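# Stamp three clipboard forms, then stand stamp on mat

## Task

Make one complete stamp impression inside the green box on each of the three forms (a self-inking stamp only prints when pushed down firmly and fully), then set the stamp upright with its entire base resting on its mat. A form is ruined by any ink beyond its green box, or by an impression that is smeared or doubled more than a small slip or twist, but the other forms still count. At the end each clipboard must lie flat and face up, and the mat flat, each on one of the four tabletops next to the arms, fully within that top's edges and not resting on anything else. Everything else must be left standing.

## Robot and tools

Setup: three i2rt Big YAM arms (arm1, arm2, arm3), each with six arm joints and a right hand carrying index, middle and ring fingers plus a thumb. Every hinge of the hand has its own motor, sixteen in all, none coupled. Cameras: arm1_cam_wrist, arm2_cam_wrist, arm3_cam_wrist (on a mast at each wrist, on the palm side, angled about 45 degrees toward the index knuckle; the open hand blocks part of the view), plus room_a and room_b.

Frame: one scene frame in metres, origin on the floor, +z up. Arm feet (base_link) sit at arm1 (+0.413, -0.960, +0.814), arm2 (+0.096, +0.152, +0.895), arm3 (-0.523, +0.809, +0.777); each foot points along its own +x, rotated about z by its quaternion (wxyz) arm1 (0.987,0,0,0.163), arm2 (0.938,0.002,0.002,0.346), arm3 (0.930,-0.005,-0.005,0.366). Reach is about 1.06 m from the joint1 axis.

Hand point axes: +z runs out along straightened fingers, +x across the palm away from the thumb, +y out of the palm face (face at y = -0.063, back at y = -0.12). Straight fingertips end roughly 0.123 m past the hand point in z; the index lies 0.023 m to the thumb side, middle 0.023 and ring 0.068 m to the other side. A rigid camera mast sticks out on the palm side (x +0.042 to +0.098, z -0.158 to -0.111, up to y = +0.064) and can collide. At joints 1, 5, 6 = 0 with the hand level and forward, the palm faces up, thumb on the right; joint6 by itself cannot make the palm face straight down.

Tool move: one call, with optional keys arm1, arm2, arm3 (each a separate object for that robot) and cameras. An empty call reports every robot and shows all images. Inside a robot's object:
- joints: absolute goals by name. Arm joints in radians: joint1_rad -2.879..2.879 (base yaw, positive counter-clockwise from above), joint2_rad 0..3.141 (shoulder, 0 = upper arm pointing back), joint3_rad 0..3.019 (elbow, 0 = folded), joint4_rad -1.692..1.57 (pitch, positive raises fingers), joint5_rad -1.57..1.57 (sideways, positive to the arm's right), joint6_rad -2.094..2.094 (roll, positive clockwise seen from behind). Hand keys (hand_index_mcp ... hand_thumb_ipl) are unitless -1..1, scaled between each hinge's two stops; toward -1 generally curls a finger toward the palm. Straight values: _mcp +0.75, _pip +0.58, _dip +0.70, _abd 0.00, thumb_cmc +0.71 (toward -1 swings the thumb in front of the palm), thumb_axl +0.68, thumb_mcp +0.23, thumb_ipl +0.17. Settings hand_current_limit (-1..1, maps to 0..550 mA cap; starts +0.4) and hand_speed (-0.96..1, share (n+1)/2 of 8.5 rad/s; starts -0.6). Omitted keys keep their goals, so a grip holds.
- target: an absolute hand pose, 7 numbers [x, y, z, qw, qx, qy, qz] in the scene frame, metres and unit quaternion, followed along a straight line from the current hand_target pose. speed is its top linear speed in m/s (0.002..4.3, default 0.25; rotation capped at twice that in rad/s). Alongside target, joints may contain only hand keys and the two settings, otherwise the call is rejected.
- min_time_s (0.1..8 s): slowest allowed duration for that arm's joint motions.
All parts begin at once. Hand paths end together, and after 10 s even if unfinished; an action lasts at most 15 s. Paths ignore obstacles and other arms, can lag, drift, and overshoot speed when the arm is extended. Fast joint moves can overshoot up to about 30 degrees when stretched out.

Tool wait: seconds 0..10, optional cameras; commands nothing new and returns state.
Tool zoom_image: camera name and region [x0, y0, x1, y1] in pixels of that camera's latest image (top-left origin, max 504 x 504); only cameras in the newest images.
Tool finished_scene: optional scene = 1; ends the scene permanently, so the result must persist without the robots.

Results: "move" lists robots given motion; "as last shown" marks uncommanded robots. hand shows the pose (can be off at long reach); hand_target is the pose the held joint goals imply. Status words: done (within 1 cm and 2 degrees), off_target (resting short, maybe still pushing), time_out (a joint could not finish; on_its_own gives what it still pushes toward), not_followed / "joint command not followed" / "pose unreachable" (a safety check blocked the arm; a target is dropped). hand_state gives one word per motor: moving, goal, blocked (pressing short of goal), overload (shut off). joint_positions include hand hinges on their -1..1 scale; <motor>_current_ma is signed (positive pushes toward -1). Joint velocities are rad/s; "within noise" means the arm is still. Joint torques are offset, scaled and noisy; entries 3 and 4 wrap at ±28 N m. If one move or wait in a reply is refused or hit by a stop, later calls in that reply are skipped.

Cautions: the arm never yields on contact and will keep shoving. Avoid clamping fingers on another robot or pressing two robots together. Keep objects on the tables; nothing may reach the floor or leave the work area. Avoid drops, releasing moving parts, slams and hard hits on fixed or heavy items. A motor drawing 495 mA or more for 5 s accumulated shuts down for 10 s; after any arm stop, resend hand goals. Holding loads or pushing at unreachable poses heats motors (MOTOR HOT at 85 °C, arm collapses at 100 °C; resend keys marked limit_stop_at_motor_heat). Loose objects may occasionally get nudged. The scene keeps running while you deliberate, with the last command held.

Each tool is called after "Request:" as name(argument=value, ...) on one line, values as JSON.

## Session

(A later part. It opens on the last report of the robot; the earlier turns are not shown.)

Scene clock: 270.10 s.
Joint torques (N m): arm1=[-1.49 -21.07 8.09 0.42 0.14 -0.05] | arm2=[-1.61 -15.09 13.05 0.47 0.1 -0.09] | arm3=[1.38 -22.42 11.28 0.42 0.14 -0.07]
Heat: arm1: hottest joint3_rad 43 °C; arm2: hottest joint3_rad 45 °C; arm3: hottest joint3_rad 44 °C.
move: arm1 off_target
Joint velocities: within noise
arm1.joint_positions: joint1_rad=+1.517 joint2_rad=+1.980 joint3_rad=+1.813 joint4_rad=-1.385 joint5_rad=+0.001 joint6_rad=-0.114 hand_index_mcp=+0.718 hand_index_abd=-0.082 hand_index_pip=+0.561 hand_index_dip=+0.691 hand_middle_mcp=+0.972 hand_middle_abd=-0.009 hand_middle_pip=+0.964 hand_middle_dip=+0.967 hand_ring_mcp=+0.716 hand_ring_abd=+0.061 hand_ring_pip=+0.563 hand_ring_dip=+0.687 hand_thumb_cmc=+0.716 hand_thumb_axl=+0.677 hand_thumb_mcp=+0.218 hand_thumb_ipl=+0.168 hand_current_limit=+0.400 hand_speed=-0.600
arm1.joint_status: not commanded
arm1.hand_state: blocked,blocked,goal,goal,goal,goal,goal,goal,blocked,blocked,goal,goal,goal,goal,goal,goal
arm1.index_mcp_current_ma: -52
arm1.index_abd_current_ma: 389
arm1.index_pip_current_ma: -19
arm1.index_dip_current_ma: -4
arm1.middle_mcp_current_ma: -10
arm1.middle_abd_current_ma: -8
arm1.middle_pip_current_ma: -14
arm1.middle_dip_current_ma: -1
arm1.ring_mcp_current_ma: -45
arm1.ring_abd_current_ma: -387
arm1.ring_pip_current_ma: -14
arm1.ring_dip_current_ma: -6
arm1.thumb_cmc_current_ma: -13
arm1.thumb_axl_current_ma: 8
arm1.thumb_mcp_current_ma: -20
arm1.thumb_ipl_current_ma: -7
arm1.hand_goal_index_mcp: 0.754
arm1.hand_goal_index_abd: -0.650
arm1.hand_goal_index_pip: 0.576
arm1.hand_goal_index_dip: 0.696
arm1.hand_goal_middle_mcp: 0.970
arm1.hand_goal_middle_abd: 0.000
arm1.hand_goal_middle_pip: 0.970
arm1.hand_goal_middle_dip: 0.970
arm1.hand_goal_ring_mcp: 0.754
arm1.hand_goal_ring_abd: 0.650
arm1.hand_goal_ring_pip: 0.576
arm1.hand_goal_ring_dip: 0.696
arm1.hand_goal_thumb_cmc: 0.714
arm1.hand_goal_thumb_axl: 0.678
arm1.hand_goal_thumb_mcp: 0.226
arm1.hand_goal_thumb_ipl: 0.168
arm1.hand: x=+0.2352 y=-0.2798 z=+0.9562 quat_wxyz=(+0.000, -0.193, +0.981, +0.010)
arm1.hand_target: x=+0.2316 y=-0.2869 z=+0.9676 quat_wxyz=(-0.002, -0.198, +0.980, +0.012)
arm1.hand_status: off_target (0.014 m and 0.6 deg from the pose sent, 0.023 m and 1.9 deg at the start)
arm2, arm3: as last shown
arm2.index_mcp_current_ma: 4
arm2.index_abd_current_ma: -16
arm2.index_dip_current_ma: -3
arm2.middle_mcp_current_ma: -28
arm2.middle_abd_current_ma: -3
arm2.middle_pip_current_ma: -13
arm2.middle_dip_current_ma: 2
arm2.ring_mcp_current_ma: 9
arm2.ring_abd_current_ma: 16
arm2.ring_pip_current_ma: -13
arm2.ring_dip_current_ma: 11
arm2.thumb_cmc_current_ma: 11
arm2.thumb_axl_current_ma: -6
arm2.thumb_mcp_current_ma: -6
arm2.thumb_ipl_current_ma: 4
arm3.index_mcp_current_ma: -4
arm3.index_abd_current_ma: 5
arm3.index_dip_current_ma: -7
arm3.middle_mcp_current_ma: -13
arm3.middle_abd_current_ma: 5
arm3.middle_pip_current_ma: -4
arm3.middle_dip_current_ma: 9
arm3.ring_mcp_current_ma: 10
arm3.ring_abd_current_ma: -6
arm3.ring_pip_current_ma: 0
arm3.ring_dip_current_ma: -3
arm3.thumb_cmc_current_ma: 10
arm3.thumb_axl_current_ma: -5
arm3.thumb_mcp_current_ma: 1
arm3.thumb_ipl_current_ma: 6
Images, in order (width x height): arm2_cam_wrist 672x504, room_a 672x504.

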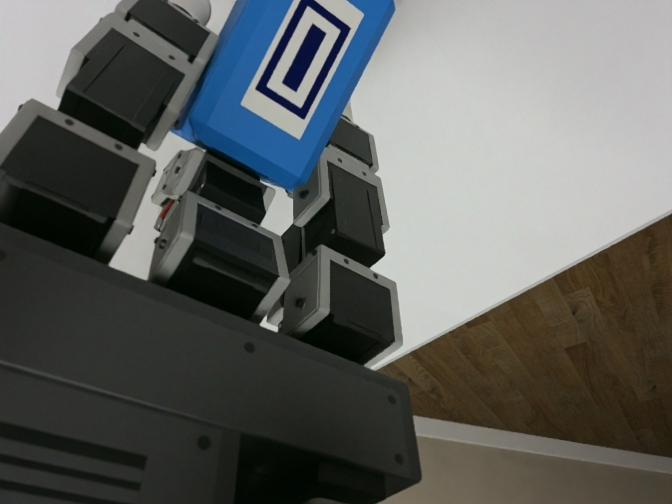

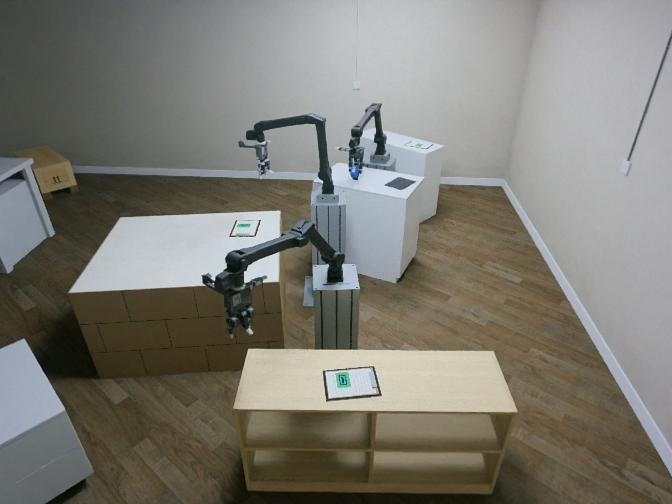

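Request:
move(arm1={"target": [0.238, -0.303, 0.977, -0.0015, -0.198, 0.9798, 0.015], "speed": 0.06}, cameras=["arm2_cam_wrist","room_a"])

Request:
zoom_image(camera="arm2_cam_wrist", region=[140, 0, 440, 225])

Request:
zoom_image(camera="room_a", region=[335, 150, 375, 190])

Scene clock: 271.33 s.
Joint torques (N m): arm1=[-1.73 -21.01 8.57 0.77 0.16 -0.07] | arm2=[-1.61 -15.03 13.04 0.46 0.09 -0.09] | arm3=[1.67 -22.24 11.26 0.43 0.14 -0.07]
Heat: arm1: hottest joint3_rad 43 °C; arm2: hottest joint3_rad 45 °C; arm3: hottest joint3_rad 44 °C.
move: arm1 off_target
Joint velocities: within noise
arm1.joint_positions: joint1_rad=+1.517 joint2_rad=+1.934 joint3_rad=+1.743 joint4_rad=-1.385 joint5_rad=+0.001 joint6_rad=-0.114 hand_index_mcp=+0.725 hand_index_abd=-0.082 hand_index_pip=+0.560 hand_index_dip=+0.692 hand_middle_mcp=+0.961 hand_middle_abd=-0.006 hand_middle_pip=+0.964 hand_middle_dip=+0.967 hand_ring_mcp=+0.724 hand_ring_abd=+0.061 hand_ring_pip=+0.563 hand_ring_dip=+0.688 hand_thumb_cmc=+0.716 hand_thumb_axl=+0.677 hand_thumb_mcp=+0.218 hand_thumb_ipl=+0.168 hand_current_limit=+0.400 hand_speed=-0.600
arm1.joint_status: not commanded
arm1.hand_state: blocked,blocked,goal,goal,goal,goal,goal,goal,blocked,blocked,goal,goal,goal,goal,goal,goal
arm1.index_mcp_current_ma: -40
arm1.index_abd_current_ma: 379
arm1.index_pip_current_ma: -20
arm1.index_dip_current_ma: -2
arm1.middle_mcp_current_ma: -18
arm1.middle_abd_current_ma: -2
arm1.middle_pip_current_ma: -16
arm1.middle_dip_current_ma: -4
arm1.ring_mcp_current_ma: -28
arm1.ring_abd_current_ma: -388
arm1.ring_pip_current_ma: -15
arm1.ring_dip_current_ma: -9
arm1.thumb_cmc_current_ma: -8
arm1.thumb_axl_current_ma: 7
arm1.thumb_mcp_current_ma: -20
arm1.thumb_ipl_current_ma: -13
arm1.hand_goal_index_mcp: 0.754
arm1.hand_goal_index_abd: -0.650
arm1.hand_goal_index_pip: 0.576
arm1.hand_goal_index_dip: 0.696
arm1.hand_goal_middle_mcp: 0.970
arm1.hand_goal_middle_abd: 0.000
arm1.hand_goal_middle_pip: 0.970
arm1.hand_goal_middle_dip: 0.970
arm1.hand_goal_ring_mcp: 0.754
arm1.hand_goal_ring_abd: 0.650
arm1.hand_goal_ring_pip: 0.576
arm1.hand_goal_ring_dip: 0.696
arm1.hand_goal_thumb_cmc: 0.714
arm1.hand_goal_thumb_axl: 0.678
arm1.hand_goal_thumb_mcp: 0.226
arm1.hand_goal_thumb_ipl: 0.168
arm1.hand: x=+0.2412 y=-0.3013 z=+0.9549 quat_wxyz=(+0.001, -0.193, +0.981, -0.002)
arm1.hand_target: x=+0.2382 y=-0.3031 z=+0.9768 quat_wxyz=(-0.002, -0.198, +0.980, +0.015)
arm1.hand_status: off_target (0.022 m and 2.0 deg from the pose sent, 0.031 m and 0.8 deg at the start)
arm2, arm3: as last shown
arm2.index_mcp_current_ma: 2
arm2.index_abd_current_ma: -27
arm2.index_pip_current_ma: 18
arm2.index_dip_current_ma: -8
arm2.middle_mcp_current_ma: -10
arm2.middle_abd_current_ma: 2
arm2.middle_pip_current_ma: -16
arm2.middle_dip_current_ma: 8
arm2.ring_mcp_current_ma: 15
arm2.ring_abd_current_ma: 9
arm2.ring_pip_current_ma: 3
arm2.ring_dip_current_ma: 6
arm2.thumb_cmc_current_ma: 20
arm2.thumb_axl_current_ma: -9
arm2.thumb_mcp_current_ma: 2
arm2.thumb_ipl_current_ma: -12
arm3.index_mcp_current_ma: -5
arm3.index_abd_current_ma: 6
arm3.index_pip_current_ma: 0
arm3.index_dip_current_ma: -6
arm3.middle_mcp_current_ma: -11
arm3.middle_pip_current_ma: -2
arm3.middle_dip_current_ma: 11
arm3.ring_mcp_current_ma: 3
arm3.ring_abd_current_ma: -8
arm3.ring_pip_current_ma: 6
arm3.ring_dip_current_ma: -7
arm3.thumb_axl_current_ma: -4
arm3.thumb_mcp_current_ma: -5
arm3.thumb_ipl_current_ma: 9
Images, in order (width x height): arm2_cam_wrist 672x504, room_a 672x504.

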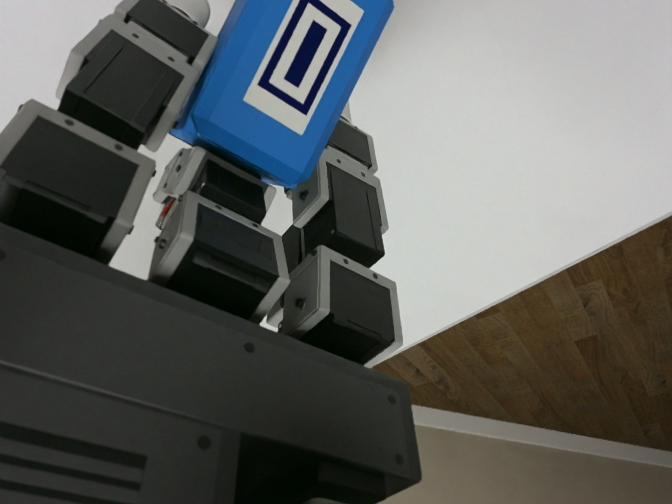

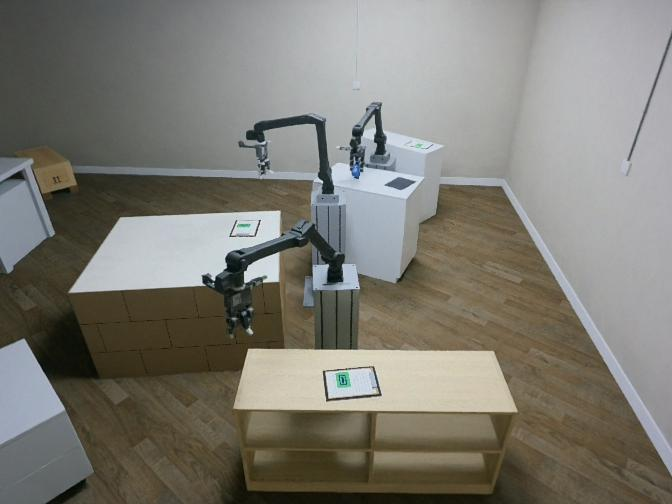

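Scaled by 1.680.

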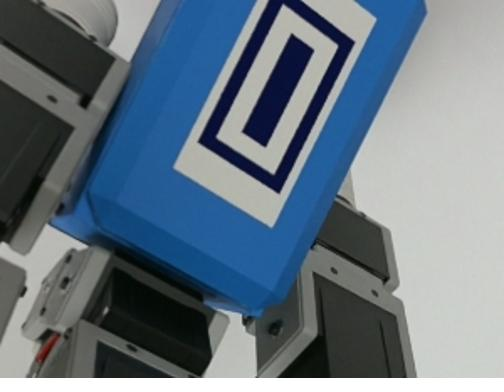

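Scaled by 12.600.

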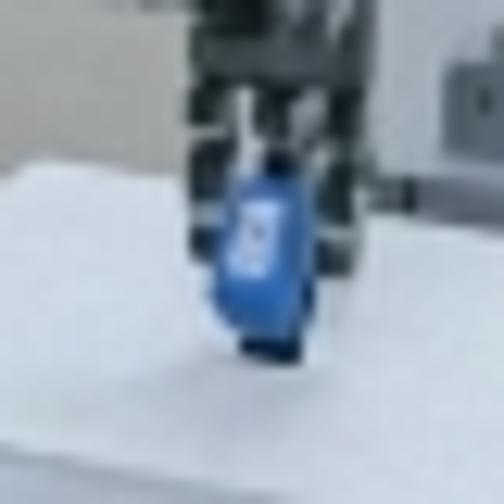

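Request:
move(arm1={"target": [0.238, -0.301, 1.03, -0.0015, -0.198, 0.9798, 0.02], "speed": 0.1, "joints": {"hand_current_limit": 0.65}}, cameras=["arm2_cam_wrist"])

Request:
move(arm1={"target": [0.283, -0.403, 1.045, -0.0787, -0.1767, 0.8962, 0.3990], "speed": 0.2}, cameras=["arm2_cam_wrist","room_a","room_b"])

Request:
zoom_image(camera="room_a", region=[325, 130, 395, 200])

Scene clock: 275.37 s.
Joint torques (N m): arm1=[-1.73 -20.25 13.63 0.38 0.2 -0.07] | arm2=[-1.61 -15.03 13.04 0.46 0.1 -0.09] | arm3=[1.55 -22.36 11.26 0.47 0.13 -0.07]
Heat: arm1: hottest joint3_rad 43 °C; arm2: hottest joint3_rad 45 °C; arm3: hottest joint3_rad 45 °C.
move: arm1 off_target
Joint velocities: within noise
arm1.joint_positions: joint1_rad=+1.517 joint2_rad=+1.905 joint3_rad=+1.781 joint4_rad=-1.491 joint5_rad=+0.001 joint6_rad=-0.114 hand_index_mcp=+0.728 hand_index_abd=-0.083 hand_index_pip=+0.561 hand_index_dip=+0.695 hand_middle_mcp=+0.958 hand_middle_abd=-0.006 hand_middle_pip=+0.964 hand_middle_dip=+0.975 hand_ring_mcp=+0.726 hand_ring_abd=+0.060 hand_ring_pip=+0.563 hand_ring_dip=+0.695 hand_thumb_cmc=+0.716 hand_thumb_axl=+0.677 hand_thumb_mcp=+0.218 hand_thumb_ipl=+0.168 hand_current_limit=+0.650 hand_speed=-0.600
arm1.joint_status: all done
arm1.hand_state: blocked,blocked,goal,goal,goal,goal,goal,goal,blocked,blocked,goal,goal,goal,goal,goal,goal
arm1.index_mcp_current_ma: -36
arm1.index_abd_current_ma: 454
arm1.index_pip_current_ma: -22
arm1.index_dip_current_ma: 4
arm1.middle_mcp_current_ma: -23
arm1.middle_abd_current_ma: -2
arm1.middle_pip_current_ma: -9
arm1.middle_dip_current_ma: 2
arm1.ring_mcp_current_ma: -26
arm1.ring_abd_current_ma: -453
arm1.ring_pip_current_ma: -15
arm1.ring_dip_current_ma: 2
arm1.thumb_cmc_current_ma: -8
arm1.thumb_axl_current_ma: 8
arm1.thumb_mcp_current_ma: -21
arm1.thumb_ipl_current_ma: -10
arm1.hand_goal_index_mcp: 0.754
arm1.hand_goal_index_abd: -0.650
arm1.hand_goal_index_pip: 0.576
arm1.hand_goal_index_dip: 0.696
arm1.hand_goal_middle_mcp: 0.970
arm1.hand_goal_middle_abd: 0.000
arm1.hand_goal_middle_pip: 0.970
arm1.hand_goal_middle_dip: 0.970
arm1.hand_goal_ring_mcp: 0.754
arm1.hand_goal_ring_abd: 0.650
arm1.hand_goal_ring_pip: 0.576
arm1.hand_goal_ring_dip: 0.696
arm1.hand_goal_thumb_cmc: 0.714
arm1.hand_goal_thumb_axl: 0.678
arm1.hand_goal_thumb_mcp: 0.226
arm1.hand_goal_thumb_ipl: 0.168
arm1.hand: x=+0.2455 y=-0.3164 z=+0.9825 quat_wxyz=(+0.002, -0.193, +0.981, -0.022)
arm1.hand_target: x=+0.2389 y=-0.3036 z=+1.0299 quat_wxyz=(-0.001, -0.198, +0.980, +0.020)
arm1.hand_status: off_target (0.050 m and 4.8 deg from the pose sent, 0.075 m and 2.6 deg at the start)
arm2.joint_positions: joint1_rad=-0.297 joint2_rad=+1.646 joint3_rad=+1.447 joint4_rad=-1.379 joint5_rad=-0.004 joint6_rad=+0.010 hand_index_mcp=+0.758 hand_index_abd=-0.021 hand_index_pip=+0.579 hand_index_dip=+0.695 hand_middle_mcp=+0.956 hand_middle_abd=-0.004 hand_middle_pip=+0.961 hand_middle_dip=+0.965 hand_ring_mcp=+0.759 hand_ring_abd=+0.012 hand_ring_pip=+0.573 hand_ring_dip=+0.687 hand_thumb_cmc=+0.727 hand_thumb_axl=+0.677 hand_thumb_mcp=+0.214 hand_thumb_ipl=+0.168 hand_current_limit=+0.400 hand_speed=-0.600
arm2.joint_status: not commanded
arm2.hand_state: goal,blocked,goal,goal,goal,goal,goal,goal,goal,goal,goal,goal,goal,goal,goal,goal
arm2.index_mcp_current_ma: -12
arm2.index_abd_current_ma: -24
arm2.index_pip_current_ma: -11
arm2.index_dip_current_ma: 10
arm2.middle_mcp_current_ma: -2
arm2.middle_abd_current_ma: 3
arm2.middle_pip_current_ma: -9
arm2.middle_dip_current_ma: -4
arm2.ring_mcp_current_ma: 21
arm2.ring_abd_current_ma: -5
arm2.ring_pip_current_ma: 7
arm2.ring_dip_current_ma: 0
arm2.thumb_cmc_current_ma: 11
arm2.thumb_axl_current_ma: -9
arm2.thumb_mcp_current_ma: -5
arm2.thumb_ipl_current_ma: -9
arm2.hand_goal_index_mcp: 0.754
arm2.hand_goal_index_abd: 0.000
arm2.hand_goal_index_pip: 0.576
arm2.hand_goal_index_dip: 0.696
arm2.hand_goal_middle_mcp: 0.970
arm2.hand_goal_middle_abd: 0.000
arm2.hand_goal_middle_pip: 0.970
arm2.hand_goal_middle_dip: 0.970
arm2.hand_goal_ring_mcp: 0.754
arm2.hand_goal_ring_abd: 0.000
arm2.hand_goal_ring_pip: 0.576
arm2.hand_goal_ring_dip: 0.696
arm2.hand_goal_thumb_cmc: 0.714
arm2.hand_goal_thumb_axl: 0.678
arm2.hand_goal_thumb_mcp: 0.226
arm2.hand_goal_thumb_ipl: 0.168
arm2.hand: x=+0.6339 y=+0.3596 z=+1.0719 quat_wxyz=(-0.007, +0.553, +0.833, -0.002)
arm2.hand_target: x=+0.6459 y=+0.3624 z=+1.0996 quat_wxyz=(+0.008, +0.553, +0.833, +0.019)
arm2.hand_status: not commanded
arm3.joint_positions: joint1_rad=+0.904 joint2_rad=+2.229 joint3_rad=+2.433 joint4_rad=-1.685 joint5_rad=+0.008 joint6_rad=+1.581 hand_index_mcp=+0.748 hand_index_abd=+0.003 hand_index_pip=+0.571 hand_index_dip=+0.701 hand_middle_mcp=+0.960 hand_middle_abd=+0.000 hand_middle_pip=+0.966 hand_middle_dip=+0.968 hand_ring_mcp=+0.748 hand_ring_abd=+0.007 hand_ring_pip=+0.570 hand_ring_dip=+0.698 hand_thumb_cmc=+0.719 hand_thumb_axl=+0.677 hand_thumb_mcp=+0.221 hand_thumb_ipl=+0.168 hand_current_limit=+0.400 hand_speed=-0.600
arm3.joint_status: not commanded
arm3.hand_state: goal,goal,goal,goal,goal,goal,goal,goal,goal,goal,goal,goal,goal,goal,goal,goal
arm3.index_mcp_current_ma: 0
arm3.index_abd_current_ma: 7
arm3.index_pip_current_ma: -4
arm3.index_dip_current_ma: -3
arm3.middle_mcp_current_ma: -11
arm3.middle_abd_current_ma: 5
arm3.middle_pip_current_ma: -2
arm3.middle_dip_current_ma: 12
arm3.ring_mcp_current_ma: 5
arm3.ring_abd_current_ma: -6
arm3.ring_pip_current_ma: 2
arm3.ring_dip_current_ma: -1
arm3.thumb_cmc_current_ma: 10
arm3.thumb_axl_current_ma: -13
arm3.thumb_mcp_current_ma: -1
arm3.thumb_ipl_current_ma: 8
arm3.hand_goal_index_mcp: 0.754
arm3.hand_goal_index_abd: 0.000
arm3.hand_goal_index_pip: 0.576
arm3.hand_goal_index_dip: 0.696
arm3.hand_goal_middle_mcp: 0.970
arm3.hand_goal_middle_abd: 0.000
arm3.hand_goal_middle_pip: 0.970
arm3.hand_goal_middle_dip: 0.970
arm3.hand_goal_ring_mcp: 0.754
arm3.hand_goal_ring_abd: 0.000
arm3.hand_goal_ring_pip: 0.576
arm3.hand_goal_ring_dip: 0.696
arm3.hand_goal_thumb_cmc: 0.714
arm3.hand_goal_thumb_axl: 0.678
arm3.hand_goal_thumb_mcp: 0.226
arm3.hand_goal_thumb_ipl: 0.168
arm3.hand: x=-0.4964 y=+1.4951 z=+0.9914 quat_wxyz=(-0.024, +0.680, +0.732, +0.036)
arm3.hand_target: x=-0.4940 y=+1.4990 z=+1.0070 quat_wxyz=(-0.033, +0.679, +0.732, +0.046)
arm3.hand_status: not commanded
Images, in order (width x height): arm2_cam_wrist 672x504.

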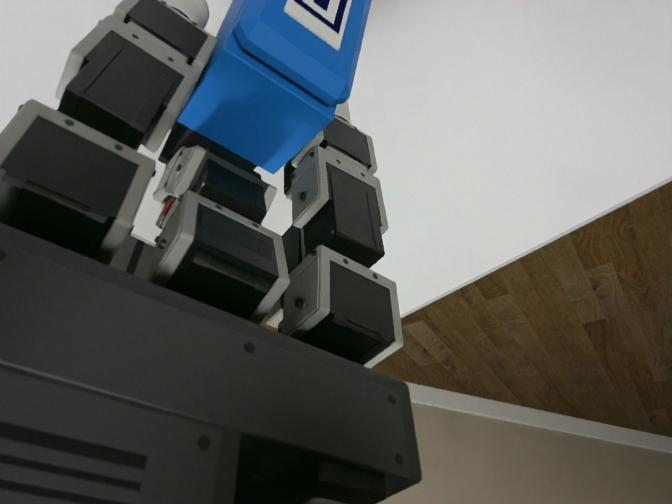

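Scene clock: 278.20 s.
Joint torques (N m): arm1=[-3.25 -11.81 9.33 2.8 -0.12 -0.04] | arm2=[-1.61 -15.03 13.05 0.46 0.1 -0.09] | arm3=[1.73 -22.24 11.26 0.46 0.16 -0.07]
Heat: arm1: hottest joint3_rad 43 °C; arm2: hottest joint3_rad 45 °C; arm3: hottest joint3_rad 45 °C.
move: arm1 off_target
Joint velocities: within noise
arm1.joint_positions: joint1_rad=+1.470 joint2_rad=+1.348 joint3_rad=+0.824 joint4_rad=-0.273 joint5_rad=-0.127 joint6_rad=-0.123 hand_index_mcp=+0.771 hand_index_abd=-0.083 hand_index_pip=+0.574 hand_index_dip=+0.691 hand_middle_mcp=+1.000 hand_middle_abd=-0.005 hand_middle_pip=+0.973 hand_middle_dip=+0.975 hand_ring_mcp=+0.770 hand_ring_abd=+0.060 hand_ring_pip=+0.575 hand_ring_dip=+0.688 hand_thumb_cmc=+0.726 hand_thumb_axl=+0.677 hand_thumb_mcp=+0.218 hand_thumb_ipl=+0.168 hand_current_limit=+0.650 hand_speed=-0.600
arm1.joint_status: not commanded
arm1.hand_state: goal,blocked,goal,goal,blocked,goal,goal,goal,goal,blocked,goal,goal,goal,goal,goal,goal
arm1.index_mcp_current_ma: 14
arm1.index_abd_current_ma: 452
arm1.index_pip_current_ma: -7
arm1.index_dip_current_ma: 4
arm1.middle_mcp_current_ma: 27
arm1.middle_abd_current_ma: -5
arm1.middle_pip_current_ma: -10
arm1.middle_dip_current_ma: 8
arm1.ring_mcp_current_ma: 28
arm1.ring_abd_current_ma: -455
arm1.ring_pip_current_ma: -5
arm1.ring_dip_current_ma: -10
arm1.thumb_cmc_current_ma: 7
arm1.thumb_axl_current_ma: 3
arm1.thumb_mcp_current_ma: -19
arm1.thumb_ipl_current_ma: -7
arm1.hand_goal_index_mcp: 0.754
arm1.hand_goal_index_abd: -0.650
arm1.hand_goal_index_pip: 0.576
arm1.hand_goal_index_dip: 0.696
arm1.hand_goal_middle_mcp: 0.970
arm1.hand_goal_middle_abd: 0.000
arm1.hand_goal_middle_pip: 0.970
arm1.hand_goal_middle_dip: 0.970
arm1.hand_goal_ring_mcp: 0.754
arm1.hand_goal_ring_abd: 0.650
arm1.hand_goal_ring_pip: 0.576
arm1.hand_goal_ring_dip: 0.696
arm1.hand_goal_thumb_cmc: 0.714
arm1.hand_goal_thumb_axl: 0.678
arm1.hand_goal_thumb_mcp: 0.226
arm1.hand_goal_thumb_ipl: 0.168
arm1.hand: x=+0.2753 y=-0.4064 z=+1.0222 quat_wxyz=(-0.078, -0.184, +0.906, +0.373)
arm1.hand_target: x=+0.2830 y=-0.4033 z=+1.0449 quat_wxyz=(-0.078, -0.177, +0.896, +0.399)
arm1.hand_status: off_target (0.024 m and 3.2 deg from the pose sent, 0.113 m and 50.5 deg at the start)
arm2, arm3: as last shown
arm2.index_mcp_current_ma: -14
arm2.index_abd_current_ma: -17
arm2.index_pip_current_ma: -2
arm2.index_dip_current_ma: -6
arm2.middle_abd_current_ma: -7
arm2.middle_pip_current_ma: -6
arm2.middle_dip_current_ma: 4
arm2.ring_mcp_current_ma: 25
arm2.ring_abd_current_ma: 5
arm2.ring_pip_current_ma: 4
arm2.ring_dip_current_ma: -2
arm2.thumb_cmc_current_ma: -1
arm2.thumb_mcp_current_ma: -12
arm2.thumb_ipl_current_ma: -5
arm3.index_mcp_current_ma: -4
arm3.index_abd_current_ma: 4
arm3.index_pip_current_ma: 2
arm3.index_dip_current_ma: 0
arm3.middle_abd_current_ma: 7
arm3.middle_pip_current_ma: -6
arm3.middle_dip_current_ma: 10
arm3.ring_mcp_current_ma: 8
arm3.ring_abd_current_ma: -3
arm3.ring_pip_current_ma: 1
arm3.ring_dip_current_ma: -5
arm3.thumb_cmc_current_ma: 11
arm3.thumb_axl_current_ma: -12
arm3.thumb_mcp_current_ma: -5
Images, in order (width x height): arm2_cam_wrist 672x504, room_a 672x504, room_b 672x504.

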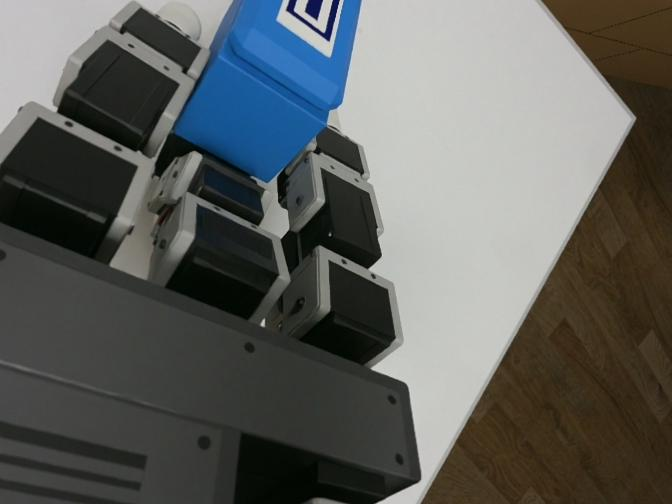

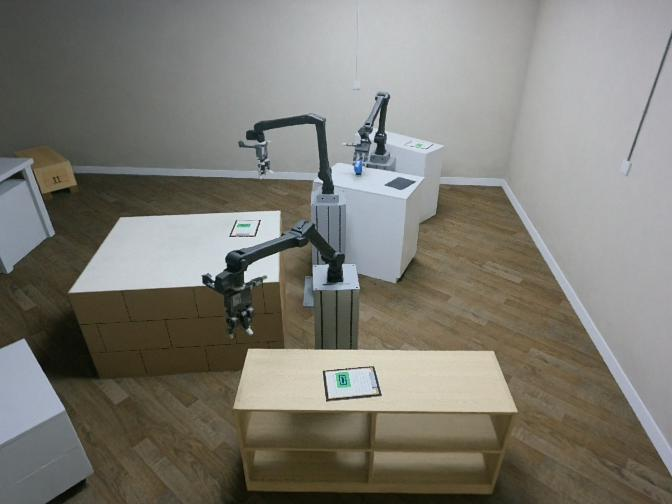

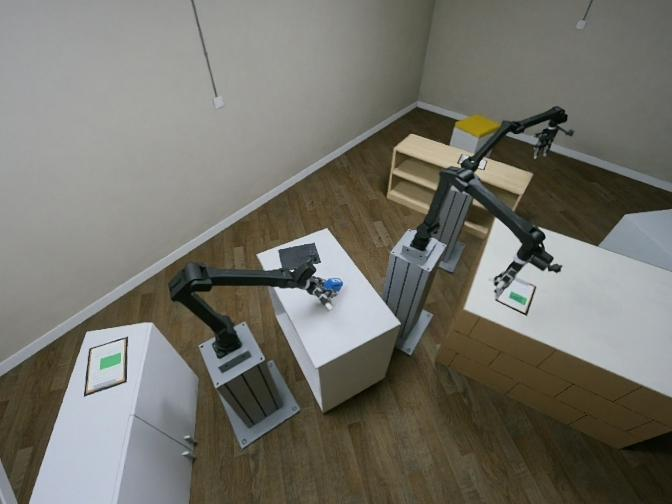

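Scaled by 7.200.

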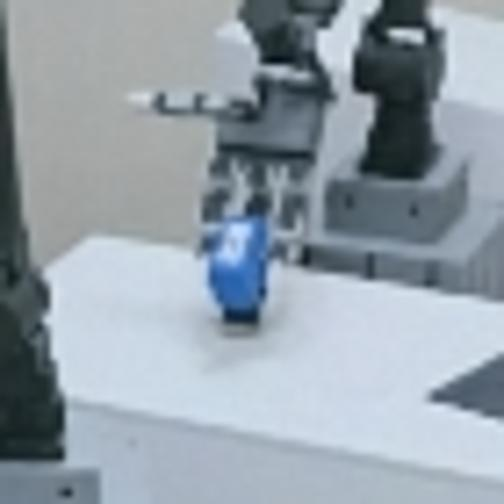

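Request:
zoom_image(camera="arm2_cam_wrist", region=[140, 0, 440, 225])

Request:
zoom_image(camera="room_b", region=[280, 250, 370, 330])

Scaled by 1.680.

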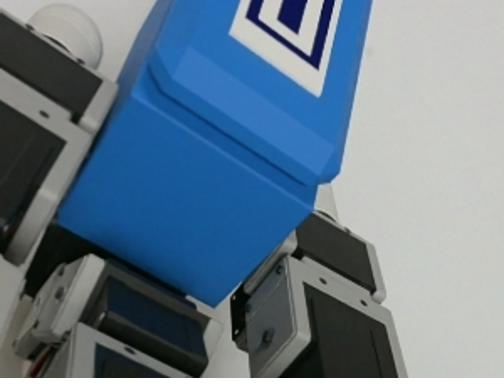

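Scaled by 5.600.

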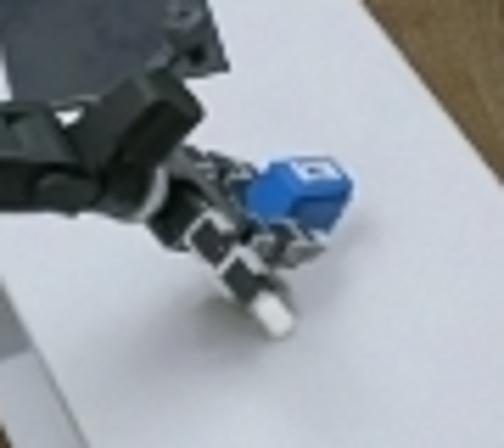

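Request:
move(arm1={"target": [0.276, -0.410, 1.020, -0.1243, -0.1481, 0.7515, 0.6307], "speed": 0.15}, cameras=["arm2_cam_wrist","room_a","room_b"])

Request:
zoom_image(camera="room_a", region=[325, 130, 395, 200])

Request:
zoom_image(camera="room_b", region=[280, 240, 370, 320])

Request:
zoom_image(camera="arm2_cam_wrist", region=[140, 0, 440, 225])

Scene clock: 282.13 s.
Joint torques (N m): arm1=[-1.49 -10.52 6.45 3.54 0.09 0.01] | arm2=[-1.61 -14.97 13.04 0.46 0.09 -0.09] | arm3=[1.67 -22.18 11.23 0.4 0.13 -0.07]
Heat: arm1: hottest joint3_rad 43 °C; arm2: hottest joint3_rad 45 °C; arm3: hottest joint3_rad 45 °C.
move: arm1 done
Joint velocities: within noise
arm1.joint_positions: joint1_rad=+1.470 joint2_rad=+1.662 joint3_rad=+0.586 joint4_rad=+0.867 joint5_rad=-0.154 joint6_rad=-0.037 hand_index_mcp=+0.775 hand_index_abd=-0.083 hand_index_pip=+0.574 hand_index_dip=+0.691 hand_middle_mcp=+1.000 hand_middle_abd=-0.005 hand_middle_pip=+0.975 hand_middle_dip=+0.979 hand_ring_mcp=+0.774 hand_ring_abd=+0.060 hand_ring_pip=+0.575 hand_ring_dip=+0.688 hand_thumb_cmc=+0.737 hand_thumb_axl=+0.677 hand_thumb_mcp=+0.218 hand_thumb_ipl=+0.168 hand_current_limit=+0.650 hand_speed=-0.600
arm1.joint_status: not commanded
arm1.hand_state: blocked,blocked,goal,goal,blocked,goal,goal,goal,goal,blocked,goal,goal,blocked,goal,goal,goal
arm1.index_mcp_current_ma: 20
arm1.index_abd_current_ma: 453
arm1.index_pip_current_ma: -9
arm1.index_dip_current_ma: 2
arm1.middle_mcp_current_ma: 28
arm1.middle_abd_current_ma: -4
arm1.middle_pip_current_ma: -6
arm1.middle_dip_current_ma: 9
arm1.ring_mcp_current_ma: 32
arm1.ring_abd_current_ma: -460
arm1.ring_pip_current_ma: -1
arm1.ring_dip_current_ma: -3
arm1.thumb_cmc_current_ma: 10
arm1.thumb_axl_current_ma: 5
arm1.thumb_mcp_current_ma: -18
arm1.thumb_ipl_current_ma: -7
arm1.hand_goal_index_mcp: 0.754
arm1.hand_goal_index_abd: -0.650
arm1.hand_goal_index_pip: 0.576
arm1.hand_goal_index_dip: 0.696
arm1.hand_goal_middle_mcp: 0.970
arm1.hand_goal_middle_abd: 0.000
arm1.hand_goal_middle_pip: 0.970
arm1.hand_goal_middle_dip: 0.970
arm1.hand_goal_ring_mcp: 0.754
arm1.hand_goal_ring_abd: 0.650
arm1.hand_goal_ring_pip: 0.576
arm1.hand_goal_ring_dip: 0.696
arm1.hand_goal_thumb_cmc: 0.714
arm1.hand_goal_thumb_axl: 0.678
arm1.hand_goal_thumb_mcp: 0.226
arm1.hand_goal_thumb_ipl: 0.168
arm1.hand: x=+0.2789 y=-0.4099 z=+1.0120 quat_wxyz=(-0.119, -0.150, +0.762, +0.619)
arm1.hand_target: x=+0.2760 y=-0.4102 z=+1.0200 quat_wxyz=(-0.124, -0.148, +0.752, +0.630)
arm1.hand_status: done (0.008 m and 1.9 deg from the pose sent, 0.004 m and 35.2 deg at the start)
arm2, arm3: as last shown
arm2.index_mcp_current_ma: 1
arm2.index_abd_current_ma: -6
arm2.index_pip_current_ma: 15
arm2.index_dip_current_ma: -16
arm2.middle_mcp_current_ma: -13
arm2.middle_abd_current_ma: 10
arm2.middle_pip_current_ma: -9
arm2.middle_dip_current_ma: 12
arm2.ring_mcp_current_ma: 16
arm2.ring_abd_current_ma: 2
arm2.ring_pip_current_ma: 2
arm2.ring_dip_current_ma: 1
arm2.thumb_cmc_current_ma: 15
arm2.thumb_axl_current_ma: 1
arm2.thumb_mcp_current_ma: -2
arm2.thumb_ipl_current_ma: -13
arm3.index_mcp_current_ma: -3
arm3.index_abd_current_ma: 7
arm3.index_pip_current_ma: -1
arm3.index_dip_current_ma: -3
arm3.middle_mcp_current_ma: -10
arm3.middle_abd_current_ma: 6
arm3.middle_pip_current_ma: -2
arm3.middle_dip_current_ma: 9
arm3.ring_mcp_current_ma: 7
arm3.ring_abd_current_ma: -8
arm3.ring_pip_current_ma: -2
arm3.ring_dip_current_ma: -6
arm3.thumb_axl_current_ma: -10
arm3.thumb_mcp_current_ma: -6
arm3.thumb_ipl_current_ma: 10
Images, in order (width x height): arm2_cam_wrist 672x504, room_a 672x504, room_b 672x504.

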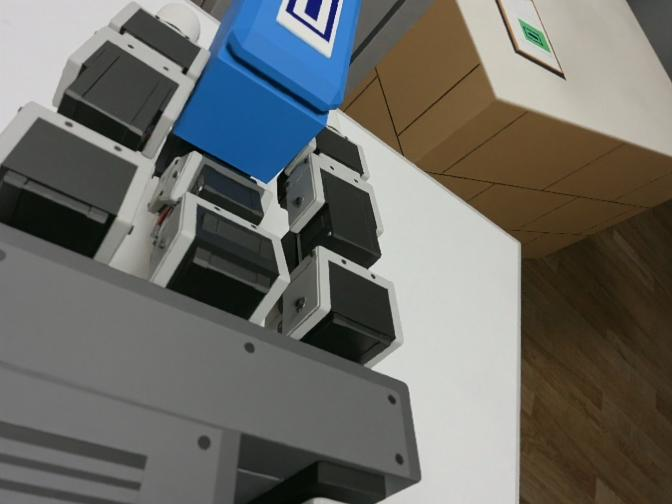

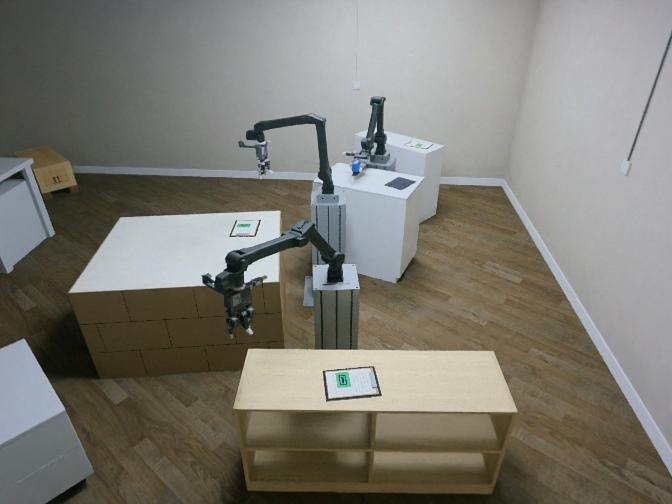

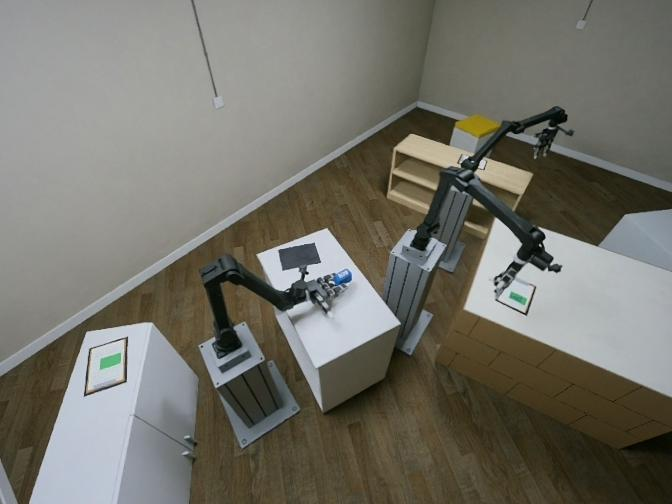

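Scaled by 7.200.

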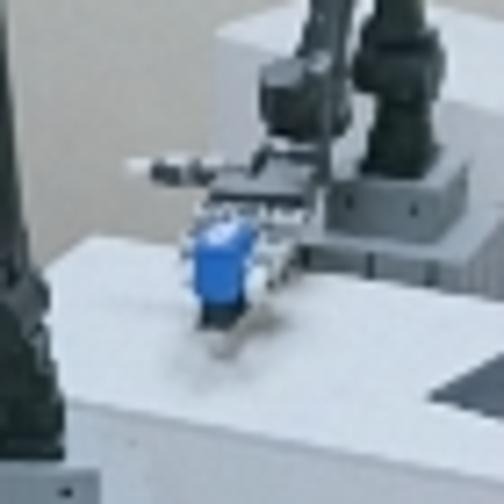

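Scaled by 5.600.

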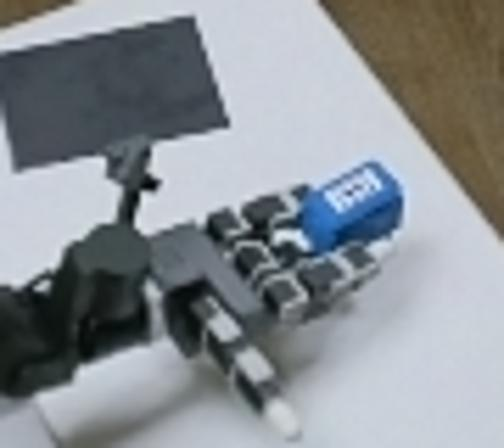

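Scaled by 1.680.

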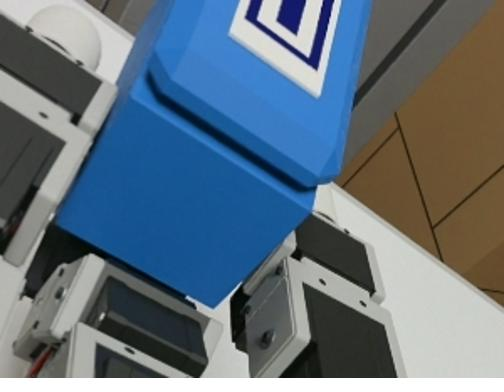

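Request:
move(arm1={"target": [0.226, -0.285, 1.09, 0.0101, -0.1931, 0.9798, -0.0513], "speed": 0.2}, cameras=["arm2_cam_wrist","room_b"])

Request:
zoom_image(camera="room_b", region=[280, 210, 370, 290])

Scene clock: 290.00 s.
Joint torques (N m): arm1=[-0.97 -18.08 14.05 0.44 0.39 -0.02] | arm2=[-1.61 -15.03 13.05 0.46 0.09 -0.09] | arm3=[1.49 -22.24 11.25 0.44 0.15 -0.08]
Heat: arm1: hottest joint3_rad 43 °C; arm2: hottest joint3_rad 45 °C; arm3: hottest joint3_rad 45 °C.
move: arm1 off_target
Joint velocities: within noise
arm1.joint_positions: joint1_rad=+1.523 joint2_rad=+1.936 joint3_rad=+2.031 joint4_rad=-1.672 joint5_rad=+0.010 joint6_rad=-0.097 hand_index_mcp=+0.752 hand_index_abd=-0.083 hand_index_pip=+0.577 hand_index_dip=+0.696 hand_middle_mcp=+0.961 hand_middle_abd=-0.005 hand_middle_pip=+0.968 hand_middle_dip=+0.979 hand_ring_mcp=+0.753 hand_ring_abd=+0.060 hand_ring_pip=+0.574 hand_ring_dip=+0.696 hand_thumb_cmc=+0.716 hand_thumb_axl=+0.677 hand_thumb_mcp=+0.218 hand_thumb_ipl=+0.168 hand_current_limit=+0.650 hand_speed=-0.600
arm1.joint_status: not commanded
arm1.hand_state: goal,blocked,goal,goal,goal,goal,goal,goal,goal,blocked,goal,goal,goal,goal,goal,goal
arm1.index_mcp_current_ma: -3
arm1.index_abd_current_ma: 455
arm1.index_pip_current_ma: -4
arm1.index_dip_current_ma: 3
arm1.middle_mcp_current_ma: -21
arm1.middle_abd_current_ma: -5
arm1.middle_pip_current_ma: -8
arm1.middle_dip_current_ma: 10
arm1.ring_mcp_current_ma: 7
arm1.ring_abd_current_ma: -454
arm1.ring_pip_current_ma: -7
arm1.ring_dip_current_ma: 2
arm1.thumb_cmc_current_ma: -3
arm1.thumb_axl_current_ma: 4
arm1.thumb_mcp_current_ma: -22
arm1.thumb_ipl_current_ma: -7
arm1.hand_goal_index_mcp: 0.754
arm1.hand_goal_index_abd: -0.650
arm1.hand_goal_index_pip: 0.576
arm1.hand_goal_index_dip: 0.696
arm1.hand_goal_middle_mcp: 0.970
arm1.hand_goal_middle_abd: 0.000
arm1.hand_goal_middle_pip: 0.970
arm1.hand_goal_middle_dip: 0.970
arm1.hand_goal_ring_mcp: 0.754
arm1.hand_goal_ring_abd: 0.650
arm1.hand_goal_ring_pip: 0.576
arm1.hand_goal_ring_dip: 0.696
arm1.hand_goal_thumb_cmc: 0.714
arm1.hand_goal_thumb_axl: 0.678
arm1.hand_goal_thumb_mcp: 0.226
arm1.hand_goal_thumb_ipl: 0.168
arm1.hand: x=+0.2390 y=-0.2963 z=+1.0632 quat_wxyz=(+0.005, -0.188, +0.982, -0.002)
arm1.hand_target: x=+0.2264 y=-0.2870 z=+1.0894 quat_wxyz=(+0.005, -0.195, +0.980, +0.024)
arm1.hand_status: off_target (0.032 m and 5.7 deg from the pose sent, 0.156 m and 84.2 deg at the start; a joint's target at an end of its range on 28 of 134 steps)
arm2, arm3: as last shown
arm2.index_mcp_current_ma: -1
arm2.index_abd_current_ma: -8
arm2.index_pip_current_ma: 10
arm2.index_dip_current_ma: -4
arm2.middle_abd_current_ma: 4
arm2.middle_pip_current_ma: -28
arm2.middle_dip_current_ma: -1
arm2.ring_mcp_current_ma: 9
arm2.ring_abd_current_ma: 1
arm2.ring_pip_current_ma: -2
arm2.ring_dip_current_ma: 15
arm2.thumb_cmc_current_ma: -1
arm2.thumb_axl_current_ma: -6
arm2.thumb_mcp_current_ma: 12
arm2.thumb_ipl_current_ma: 1
arm3.index_mcp_current_ma: -9
arm3.index_abd_current_ma: 6
arm3.index_pip_current_ma: -4
arm3.index_dip_current_ma: -4
arm3.middle_mcp_current_ma: -13
arm3.middle_abd_current_ma: 5
arm3.middle_pip_current_ma: -3
arm3.middle_dip_current_ma: 8
arm3.ring_mcp_current_ma: 4
arm3.ring_abd_current_ma: -9
arm3.ring_pip_current_ma: 3
arm3.ring_dip_current_ma: -2
arm3.thumb_cmc_current_ma: 13
arm3.thumb_axl_current_ma: -14
arm3.thumb_mcp_current_ma: -3
arm3.thumb_ipl_current_ma: 8
Images, in order (width x height): arm2_cam_wrist 672x504, room_b 672x504.

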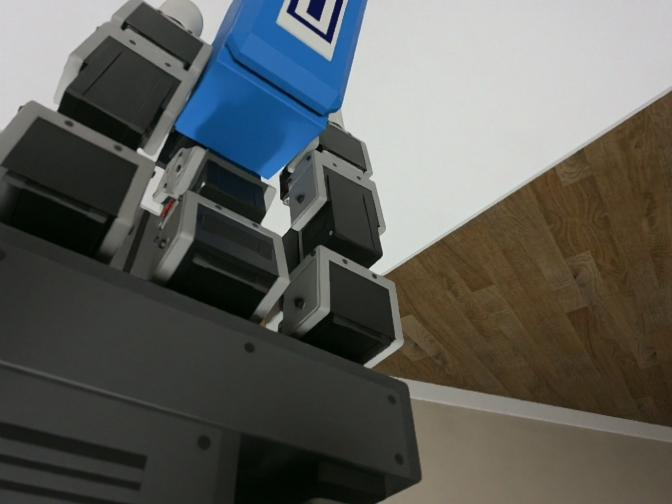

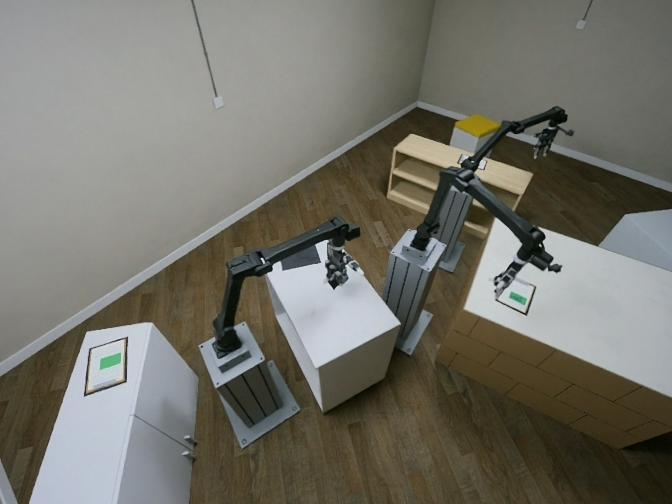

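Scaled by 5.600.

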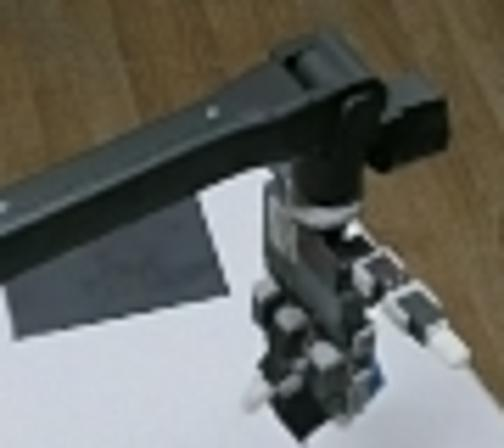

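Request:
move(arm1={"target": [0.231, -0.288, 0.985, 0.0101, -0.1931, 0.9798, -0.0513], "speed": 0.1})

Request:
move(arm1={"target": [0.231, -0.288, 0.955, 0.0101, -0.1931, 0.9798, -0.0513], "speed": 0.05}, cameras=["arm2_cam_wrist","room_a","room_b"])

Request:
zoom_image(camera="room_a", region=[335, 150, 375, 190])

Scene clock: 291.97 s.
Joint torques (N m): arm1=[-1.44 -19.78 9.06 0.66 0.24 -0.05] | arm2=[-1.55 -15.03 13.04 0.46 0.09 -0.09] | arm3=[1.38 -22.36 11.26 0.44 0.15 -0.06]
Heat: arm1: hottest joint3_rad 43 °C; arm2: hottest joint3_rad 45 °C; arm3: hottest joint3_rad 45 °C.
move: arm1 done
Joint velocities: within noise
arm1.joint_positions: joint1_rad=+1.523 joint2_rad=+2.042 joint3_rad=+2.005 joint4_rad=-1.649 joint5_rad=+0.010 joint6_rad=-0.097 hand_index_mcp=+0.746 hand_index_abd=-0.083 hand_index_pip=+0.577 hand_index_dip=+0.696 hand_middle_mcp=+0.956 hand_middle_abd=-0.005 hand_middle_pip=+0.968 hand_middle_dip=+0.979 hand_ring_mcp=+0.747 hand_ring_abd=+0.060 hand_ring_pip=+0.574 hand_ring_dip=+0.696 hand_thumb_cmc=+0.716 hand_thumb_axl=+0.677 hand_thumb_mcp=+0.218 hand_thumb_ipl=+0.168 hand_current_limit=+0.650 hand_speed=-0.600
arm1.joint_status: not commanded
arm1.hand_state: goal,blocked,goal,goal,goal,goal,goal,goal,goal,blocked,goal,goal,goal,goal,goal,goal
arm1.index_mcp_current_ma: -14
arm1.index_abd_current_ma: 453
arm1.index_pip_current_ma: -7
arm1.index_dip_current_ma: 4
arm1.middle_mcp_current_ma: -22
arm1.middle_abd_current_ma: -4
arm1.middle_pip_current_ma: -9
arm1.middle_dip_current_ma: 4
arm1.ring_mcp_current_ma: 1
arm1.ring_abd_current_ma: -459
arm1.ring_pip_current_ma: -5
arm1.ring_dip_current_ma: 1
arm1.thumb_cmc_current_ma: -6
arm1.thumb_axl_current_ma: 7
arm1.thumb_mcp_current_ma: -19
arm1.thumb_ipl_current_ma: -4
arm1.hand_goal_index_mcp: 0.754
arm1.hand_goal_index_abd: -0.650
arm1.hand_goal_index_pip: 0.576
arm1.hand_goal_index_dip: 0.696
arm1.hand_goal_middle_mcp: 0.970
arm1.hand_goal_middle_abd: 0.000
arm1.hand_goal_middle_pip: 0.970
arm1.hand_goal_middle_dip: 0.970
arm1.hand_goal_ring_mcp: 0.754
arm1.hand_goal_ring_abd: 0.650
arm1.hand_goal_ring_pip: 0.576
arm1.hand_goal_ring_dip: 0.696
arm1.hand_goal_thumb_cmc: 0.714
arm1.hand_goal_thumb_axl: 0.678
arm1.hand_goal_thumb_mcp: 0.226
arm1.hand_goal_thumb_ipl: 0.168
arm1.hand: x=+0.2369 y=-0.2891 z=+0.9820 quat_wxyz=(+0.010, -0.188, +0.981, -0.057)
arm1.hand_target: x=+0.2309 y=-0.2881 z=+0.9850 quat_wxyz=(+0.010, -0.193, +0.980, -0.051)
arm1.hand_status: done (0.007 m and 0.9 deg from the pose sent, 0.079 m and 5.7 deg at the start)
arm2, arm3: as last shown
arm2.index_mcp_current_ma: 6
arm2.index_abd_current_ma: -13
arm2.index_pip_current_ma: -3
arm2.index_dip_current_ma: -9
arm2.middle_mcp_current_ma: -20
arm2.middle_abd_current_ma: -2
arm2.middle_pip_current_ma: -6
arm2.middle_dip_current_ma: 26
arm2.ring_mcp_current_ma: 5
arm2.ring_abd_current_ma: 6
arm2.ring_pip_current_ma: 13
arm2.ring_dip_current_ma: -1
arm2.thumb_cmc_current_ma: 6
arm2.thumb_axl_current_ma: -5
arm2.thumb_mcp_current_ma: -1
arm2.thumb_ipl_current_ma: 6
arm3.index_mcp_current_ma: -2
arm3.index_abd_current_ma: 5
arm3.index_pip_current_ma: -2
arm3.index_dip_current_ma: -7
arm3.middle_mcp_current_ma: -12
arm3.middle_abd_current_ma: 6
arm3.middle_dip_current_ma: 10
arm3.ring_mcp_current_ma: 7
arm3.ring_abd_current_ma: -5
arm3.ring_dip_current_ma: -8
arm3.thumb_axl_current_ma: -12
arm3.thumb_mcp_current_ma: 2
arm3.thumb_ipl_current_ma: 9
pictures: none

Scene clock: 293.13 s.
Joint torques (N m): arm1=[-1.44 -19.02 8.68 0.76 0.24 -0.04] | arm2=[-1.61 -15.03 13.05 0.46 0.09 -0.09] | arm3=[1.49 -22.18 11.25 0.49 0.13 -0.07]
Heat: arm1: hottest joint3_rad 43 °C; arm2: hottest joint3_rad 46 °C; arm3: hottest joint3_rad 45 °C.
move: arm1 done
Joint velocities: within noise
arm1.joint_positions: joint1_rad=+1.523 joint2_rad=+2.043 joint3_rad=+1.940 joint4_rad=-1.575 joint5_rad=+0.010 joint6_rad=-0.097 hand_index_mcp=+0.746 hand_index_abd=-0.083 hand_index_pip=+0.577 hand_index_dip=+0.696 hand_middle_mcp=+0.956 hand_middle_abd=-0.005 hand_middle_pip=+0.968 hand_middle_dip=+0.979 hand_ring_mcp=+0.747 hand_ring_abd=+0.060 hand_ring_pip=+0.574 hand_ring_dip=+0.696 hand_thumb_cmc=+0.716 hand_thumb_axl=+0.677 hand_thumb_mcp=+0.218 hand_thumb_ipl=+0.168 hand_current_limit=+0.650 hand_speed=-0.600
arm1.joint_status: not commanded
arm1.hand_state: goal,blocked,goal,goal,goal,goal,goal,goal,goal,blocked,goal,goal,goal,goal,goal,goal
arm1.index_mcp_current_ma: -10
arm1.index_abd_current_ma: 452
arm1.index_pip_current_ma: -5
arm1.index_dip_current_ma: 0
arm1.middle_mcp_current_ma: -28
arm1.middle_abd_current_ma: -2
arm1.middle_pip_current_ma: -11
arm1.middle_dip_current_ma: 6
arm1.ring_mcp_current_ma: 1
arm1.ring_abd_current_ma: -457
arm1.ring_pip_current_ma: -5
arm1.ring_dip_current_ma: -2
arm1.thumb_cmc_current_ma: -7
arm1.thumb_axl_current_ma: 3
arm1.thumb_mcp_current_ma: -18
arm1.thumb_ipl_current_ma: -10
arm1.hand_goal_index_mcp: 0.754
arm1.hand_goal_index_abd: -0.650
arm1.hand_goal_index_pip: 0.576
arm1.hand_goal_index_dip: 0.696
arm1.hand_goal_middle_mcp: 0.970
arm1.hand_goal_middle_abd: 0.000
arm1.hand_goal_middle_pip: 0.970
arm1.hand_goal_middle_dip: 0.970
arm1.hand_goal_ring_mcp: 0.754
arm1.hand_goal_ring_abd: 0.650
arm1.hand_goal_ring_pip: 0.576
arm1.hand_goal_ring_dip: 0.696
arm1.hand_goal_thumb_cmc: 0.714
arm1.hand_goal_thumb_axl: 0.678
arm1.hand_goal_thumb_mcp: 0.226
arm1.hand_goal_thumb_ipl: 0.168
arm1.hand: x=+0.2367 y=-0.2883 z=+0.9573 quat_wxyz=(+0.010, -0.188, +0.981, -0.052)
arm1.hand_target: x=+0.2309 y=-0.2881 z=+0.9549 quat_wxyz=(+0.010, -0.193, +0.980, -0.051)
arm1.hand_status: done (0.006 m and 0.6 deg from the pose sent, 0.028 m and 0.9 deg at the start)
arm2, arm3: as last shown
arm2.index_mcp_current_ma: -5
arm2.index_abd_current_ma: 9
arm2.index_pip_current_ma: 12
arm2.index_dip_current_ma: -4
arm2.middle_mcp_current_ma: -4
arm2.middle_abd_current_ma: -10
arm2.middle_pip_current_ma: -15
arm2.middle_dip_current_ma: 11
arm2.ring_mcp_current_ma: 15
arm2.ring_pip_current_ma: 11
arm2.ring_dip_current_ma: -10
arm2.thumb_cmc_current_ma: 2
arm2.thumb_axl_current_ma: 8
arm2.thumb_mcp_current_ma: 10
arm2.thumb_ipl_current_ma: 7
arm3.index_mcp_current_ma: -4
arm3.index_abd_current_ma: 3
arm3.index_dip_current_ma: -3
arm3.middle_abd_current_ma: 9
arm3.middle_pip_current_ma: -1
arm3.middle_dip_current_ma: 12
arm3.ring_mcp_current_ma: 8
arm3.ring_abd_current_ma: -6
arm3.ring_dip_current_ma: -7
arm3.thumb_cmc_current_ma: 10
arm3.thumb_axl_current_ma: -11
arm3.thumb_mcp_current_ma: -3
arm3.thumb_ipl_current_ma: 7
Images, in order (width x height): arm2_cam_wrist 672x504, room_a 672x504, room_b 672x504.

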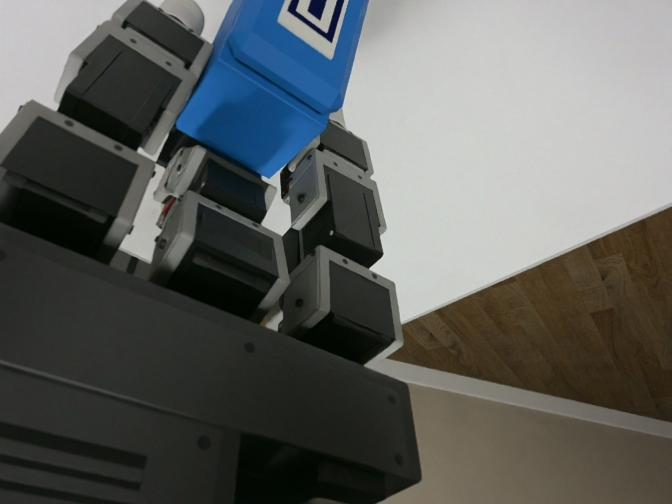

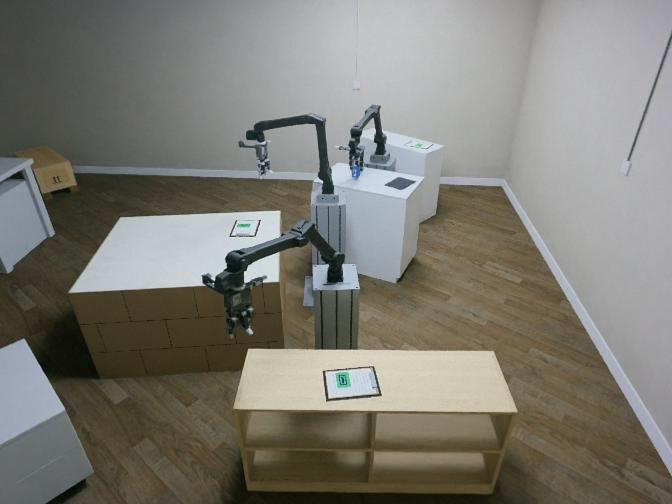

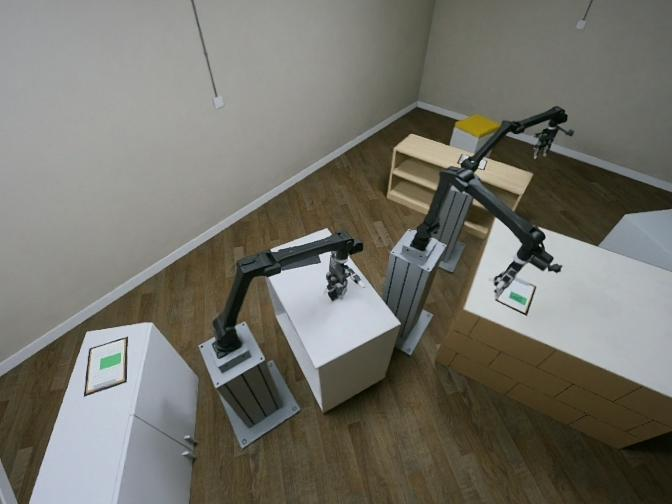

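Scaled by 12.600.

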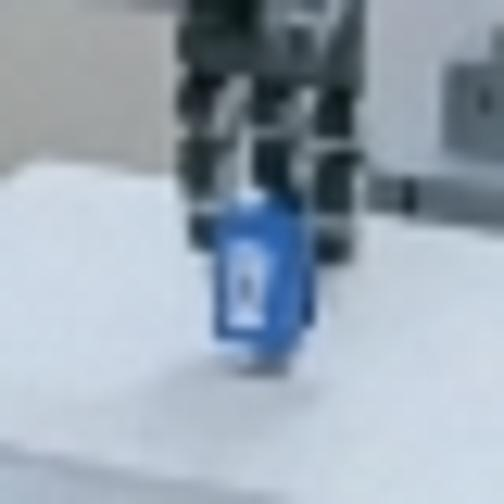

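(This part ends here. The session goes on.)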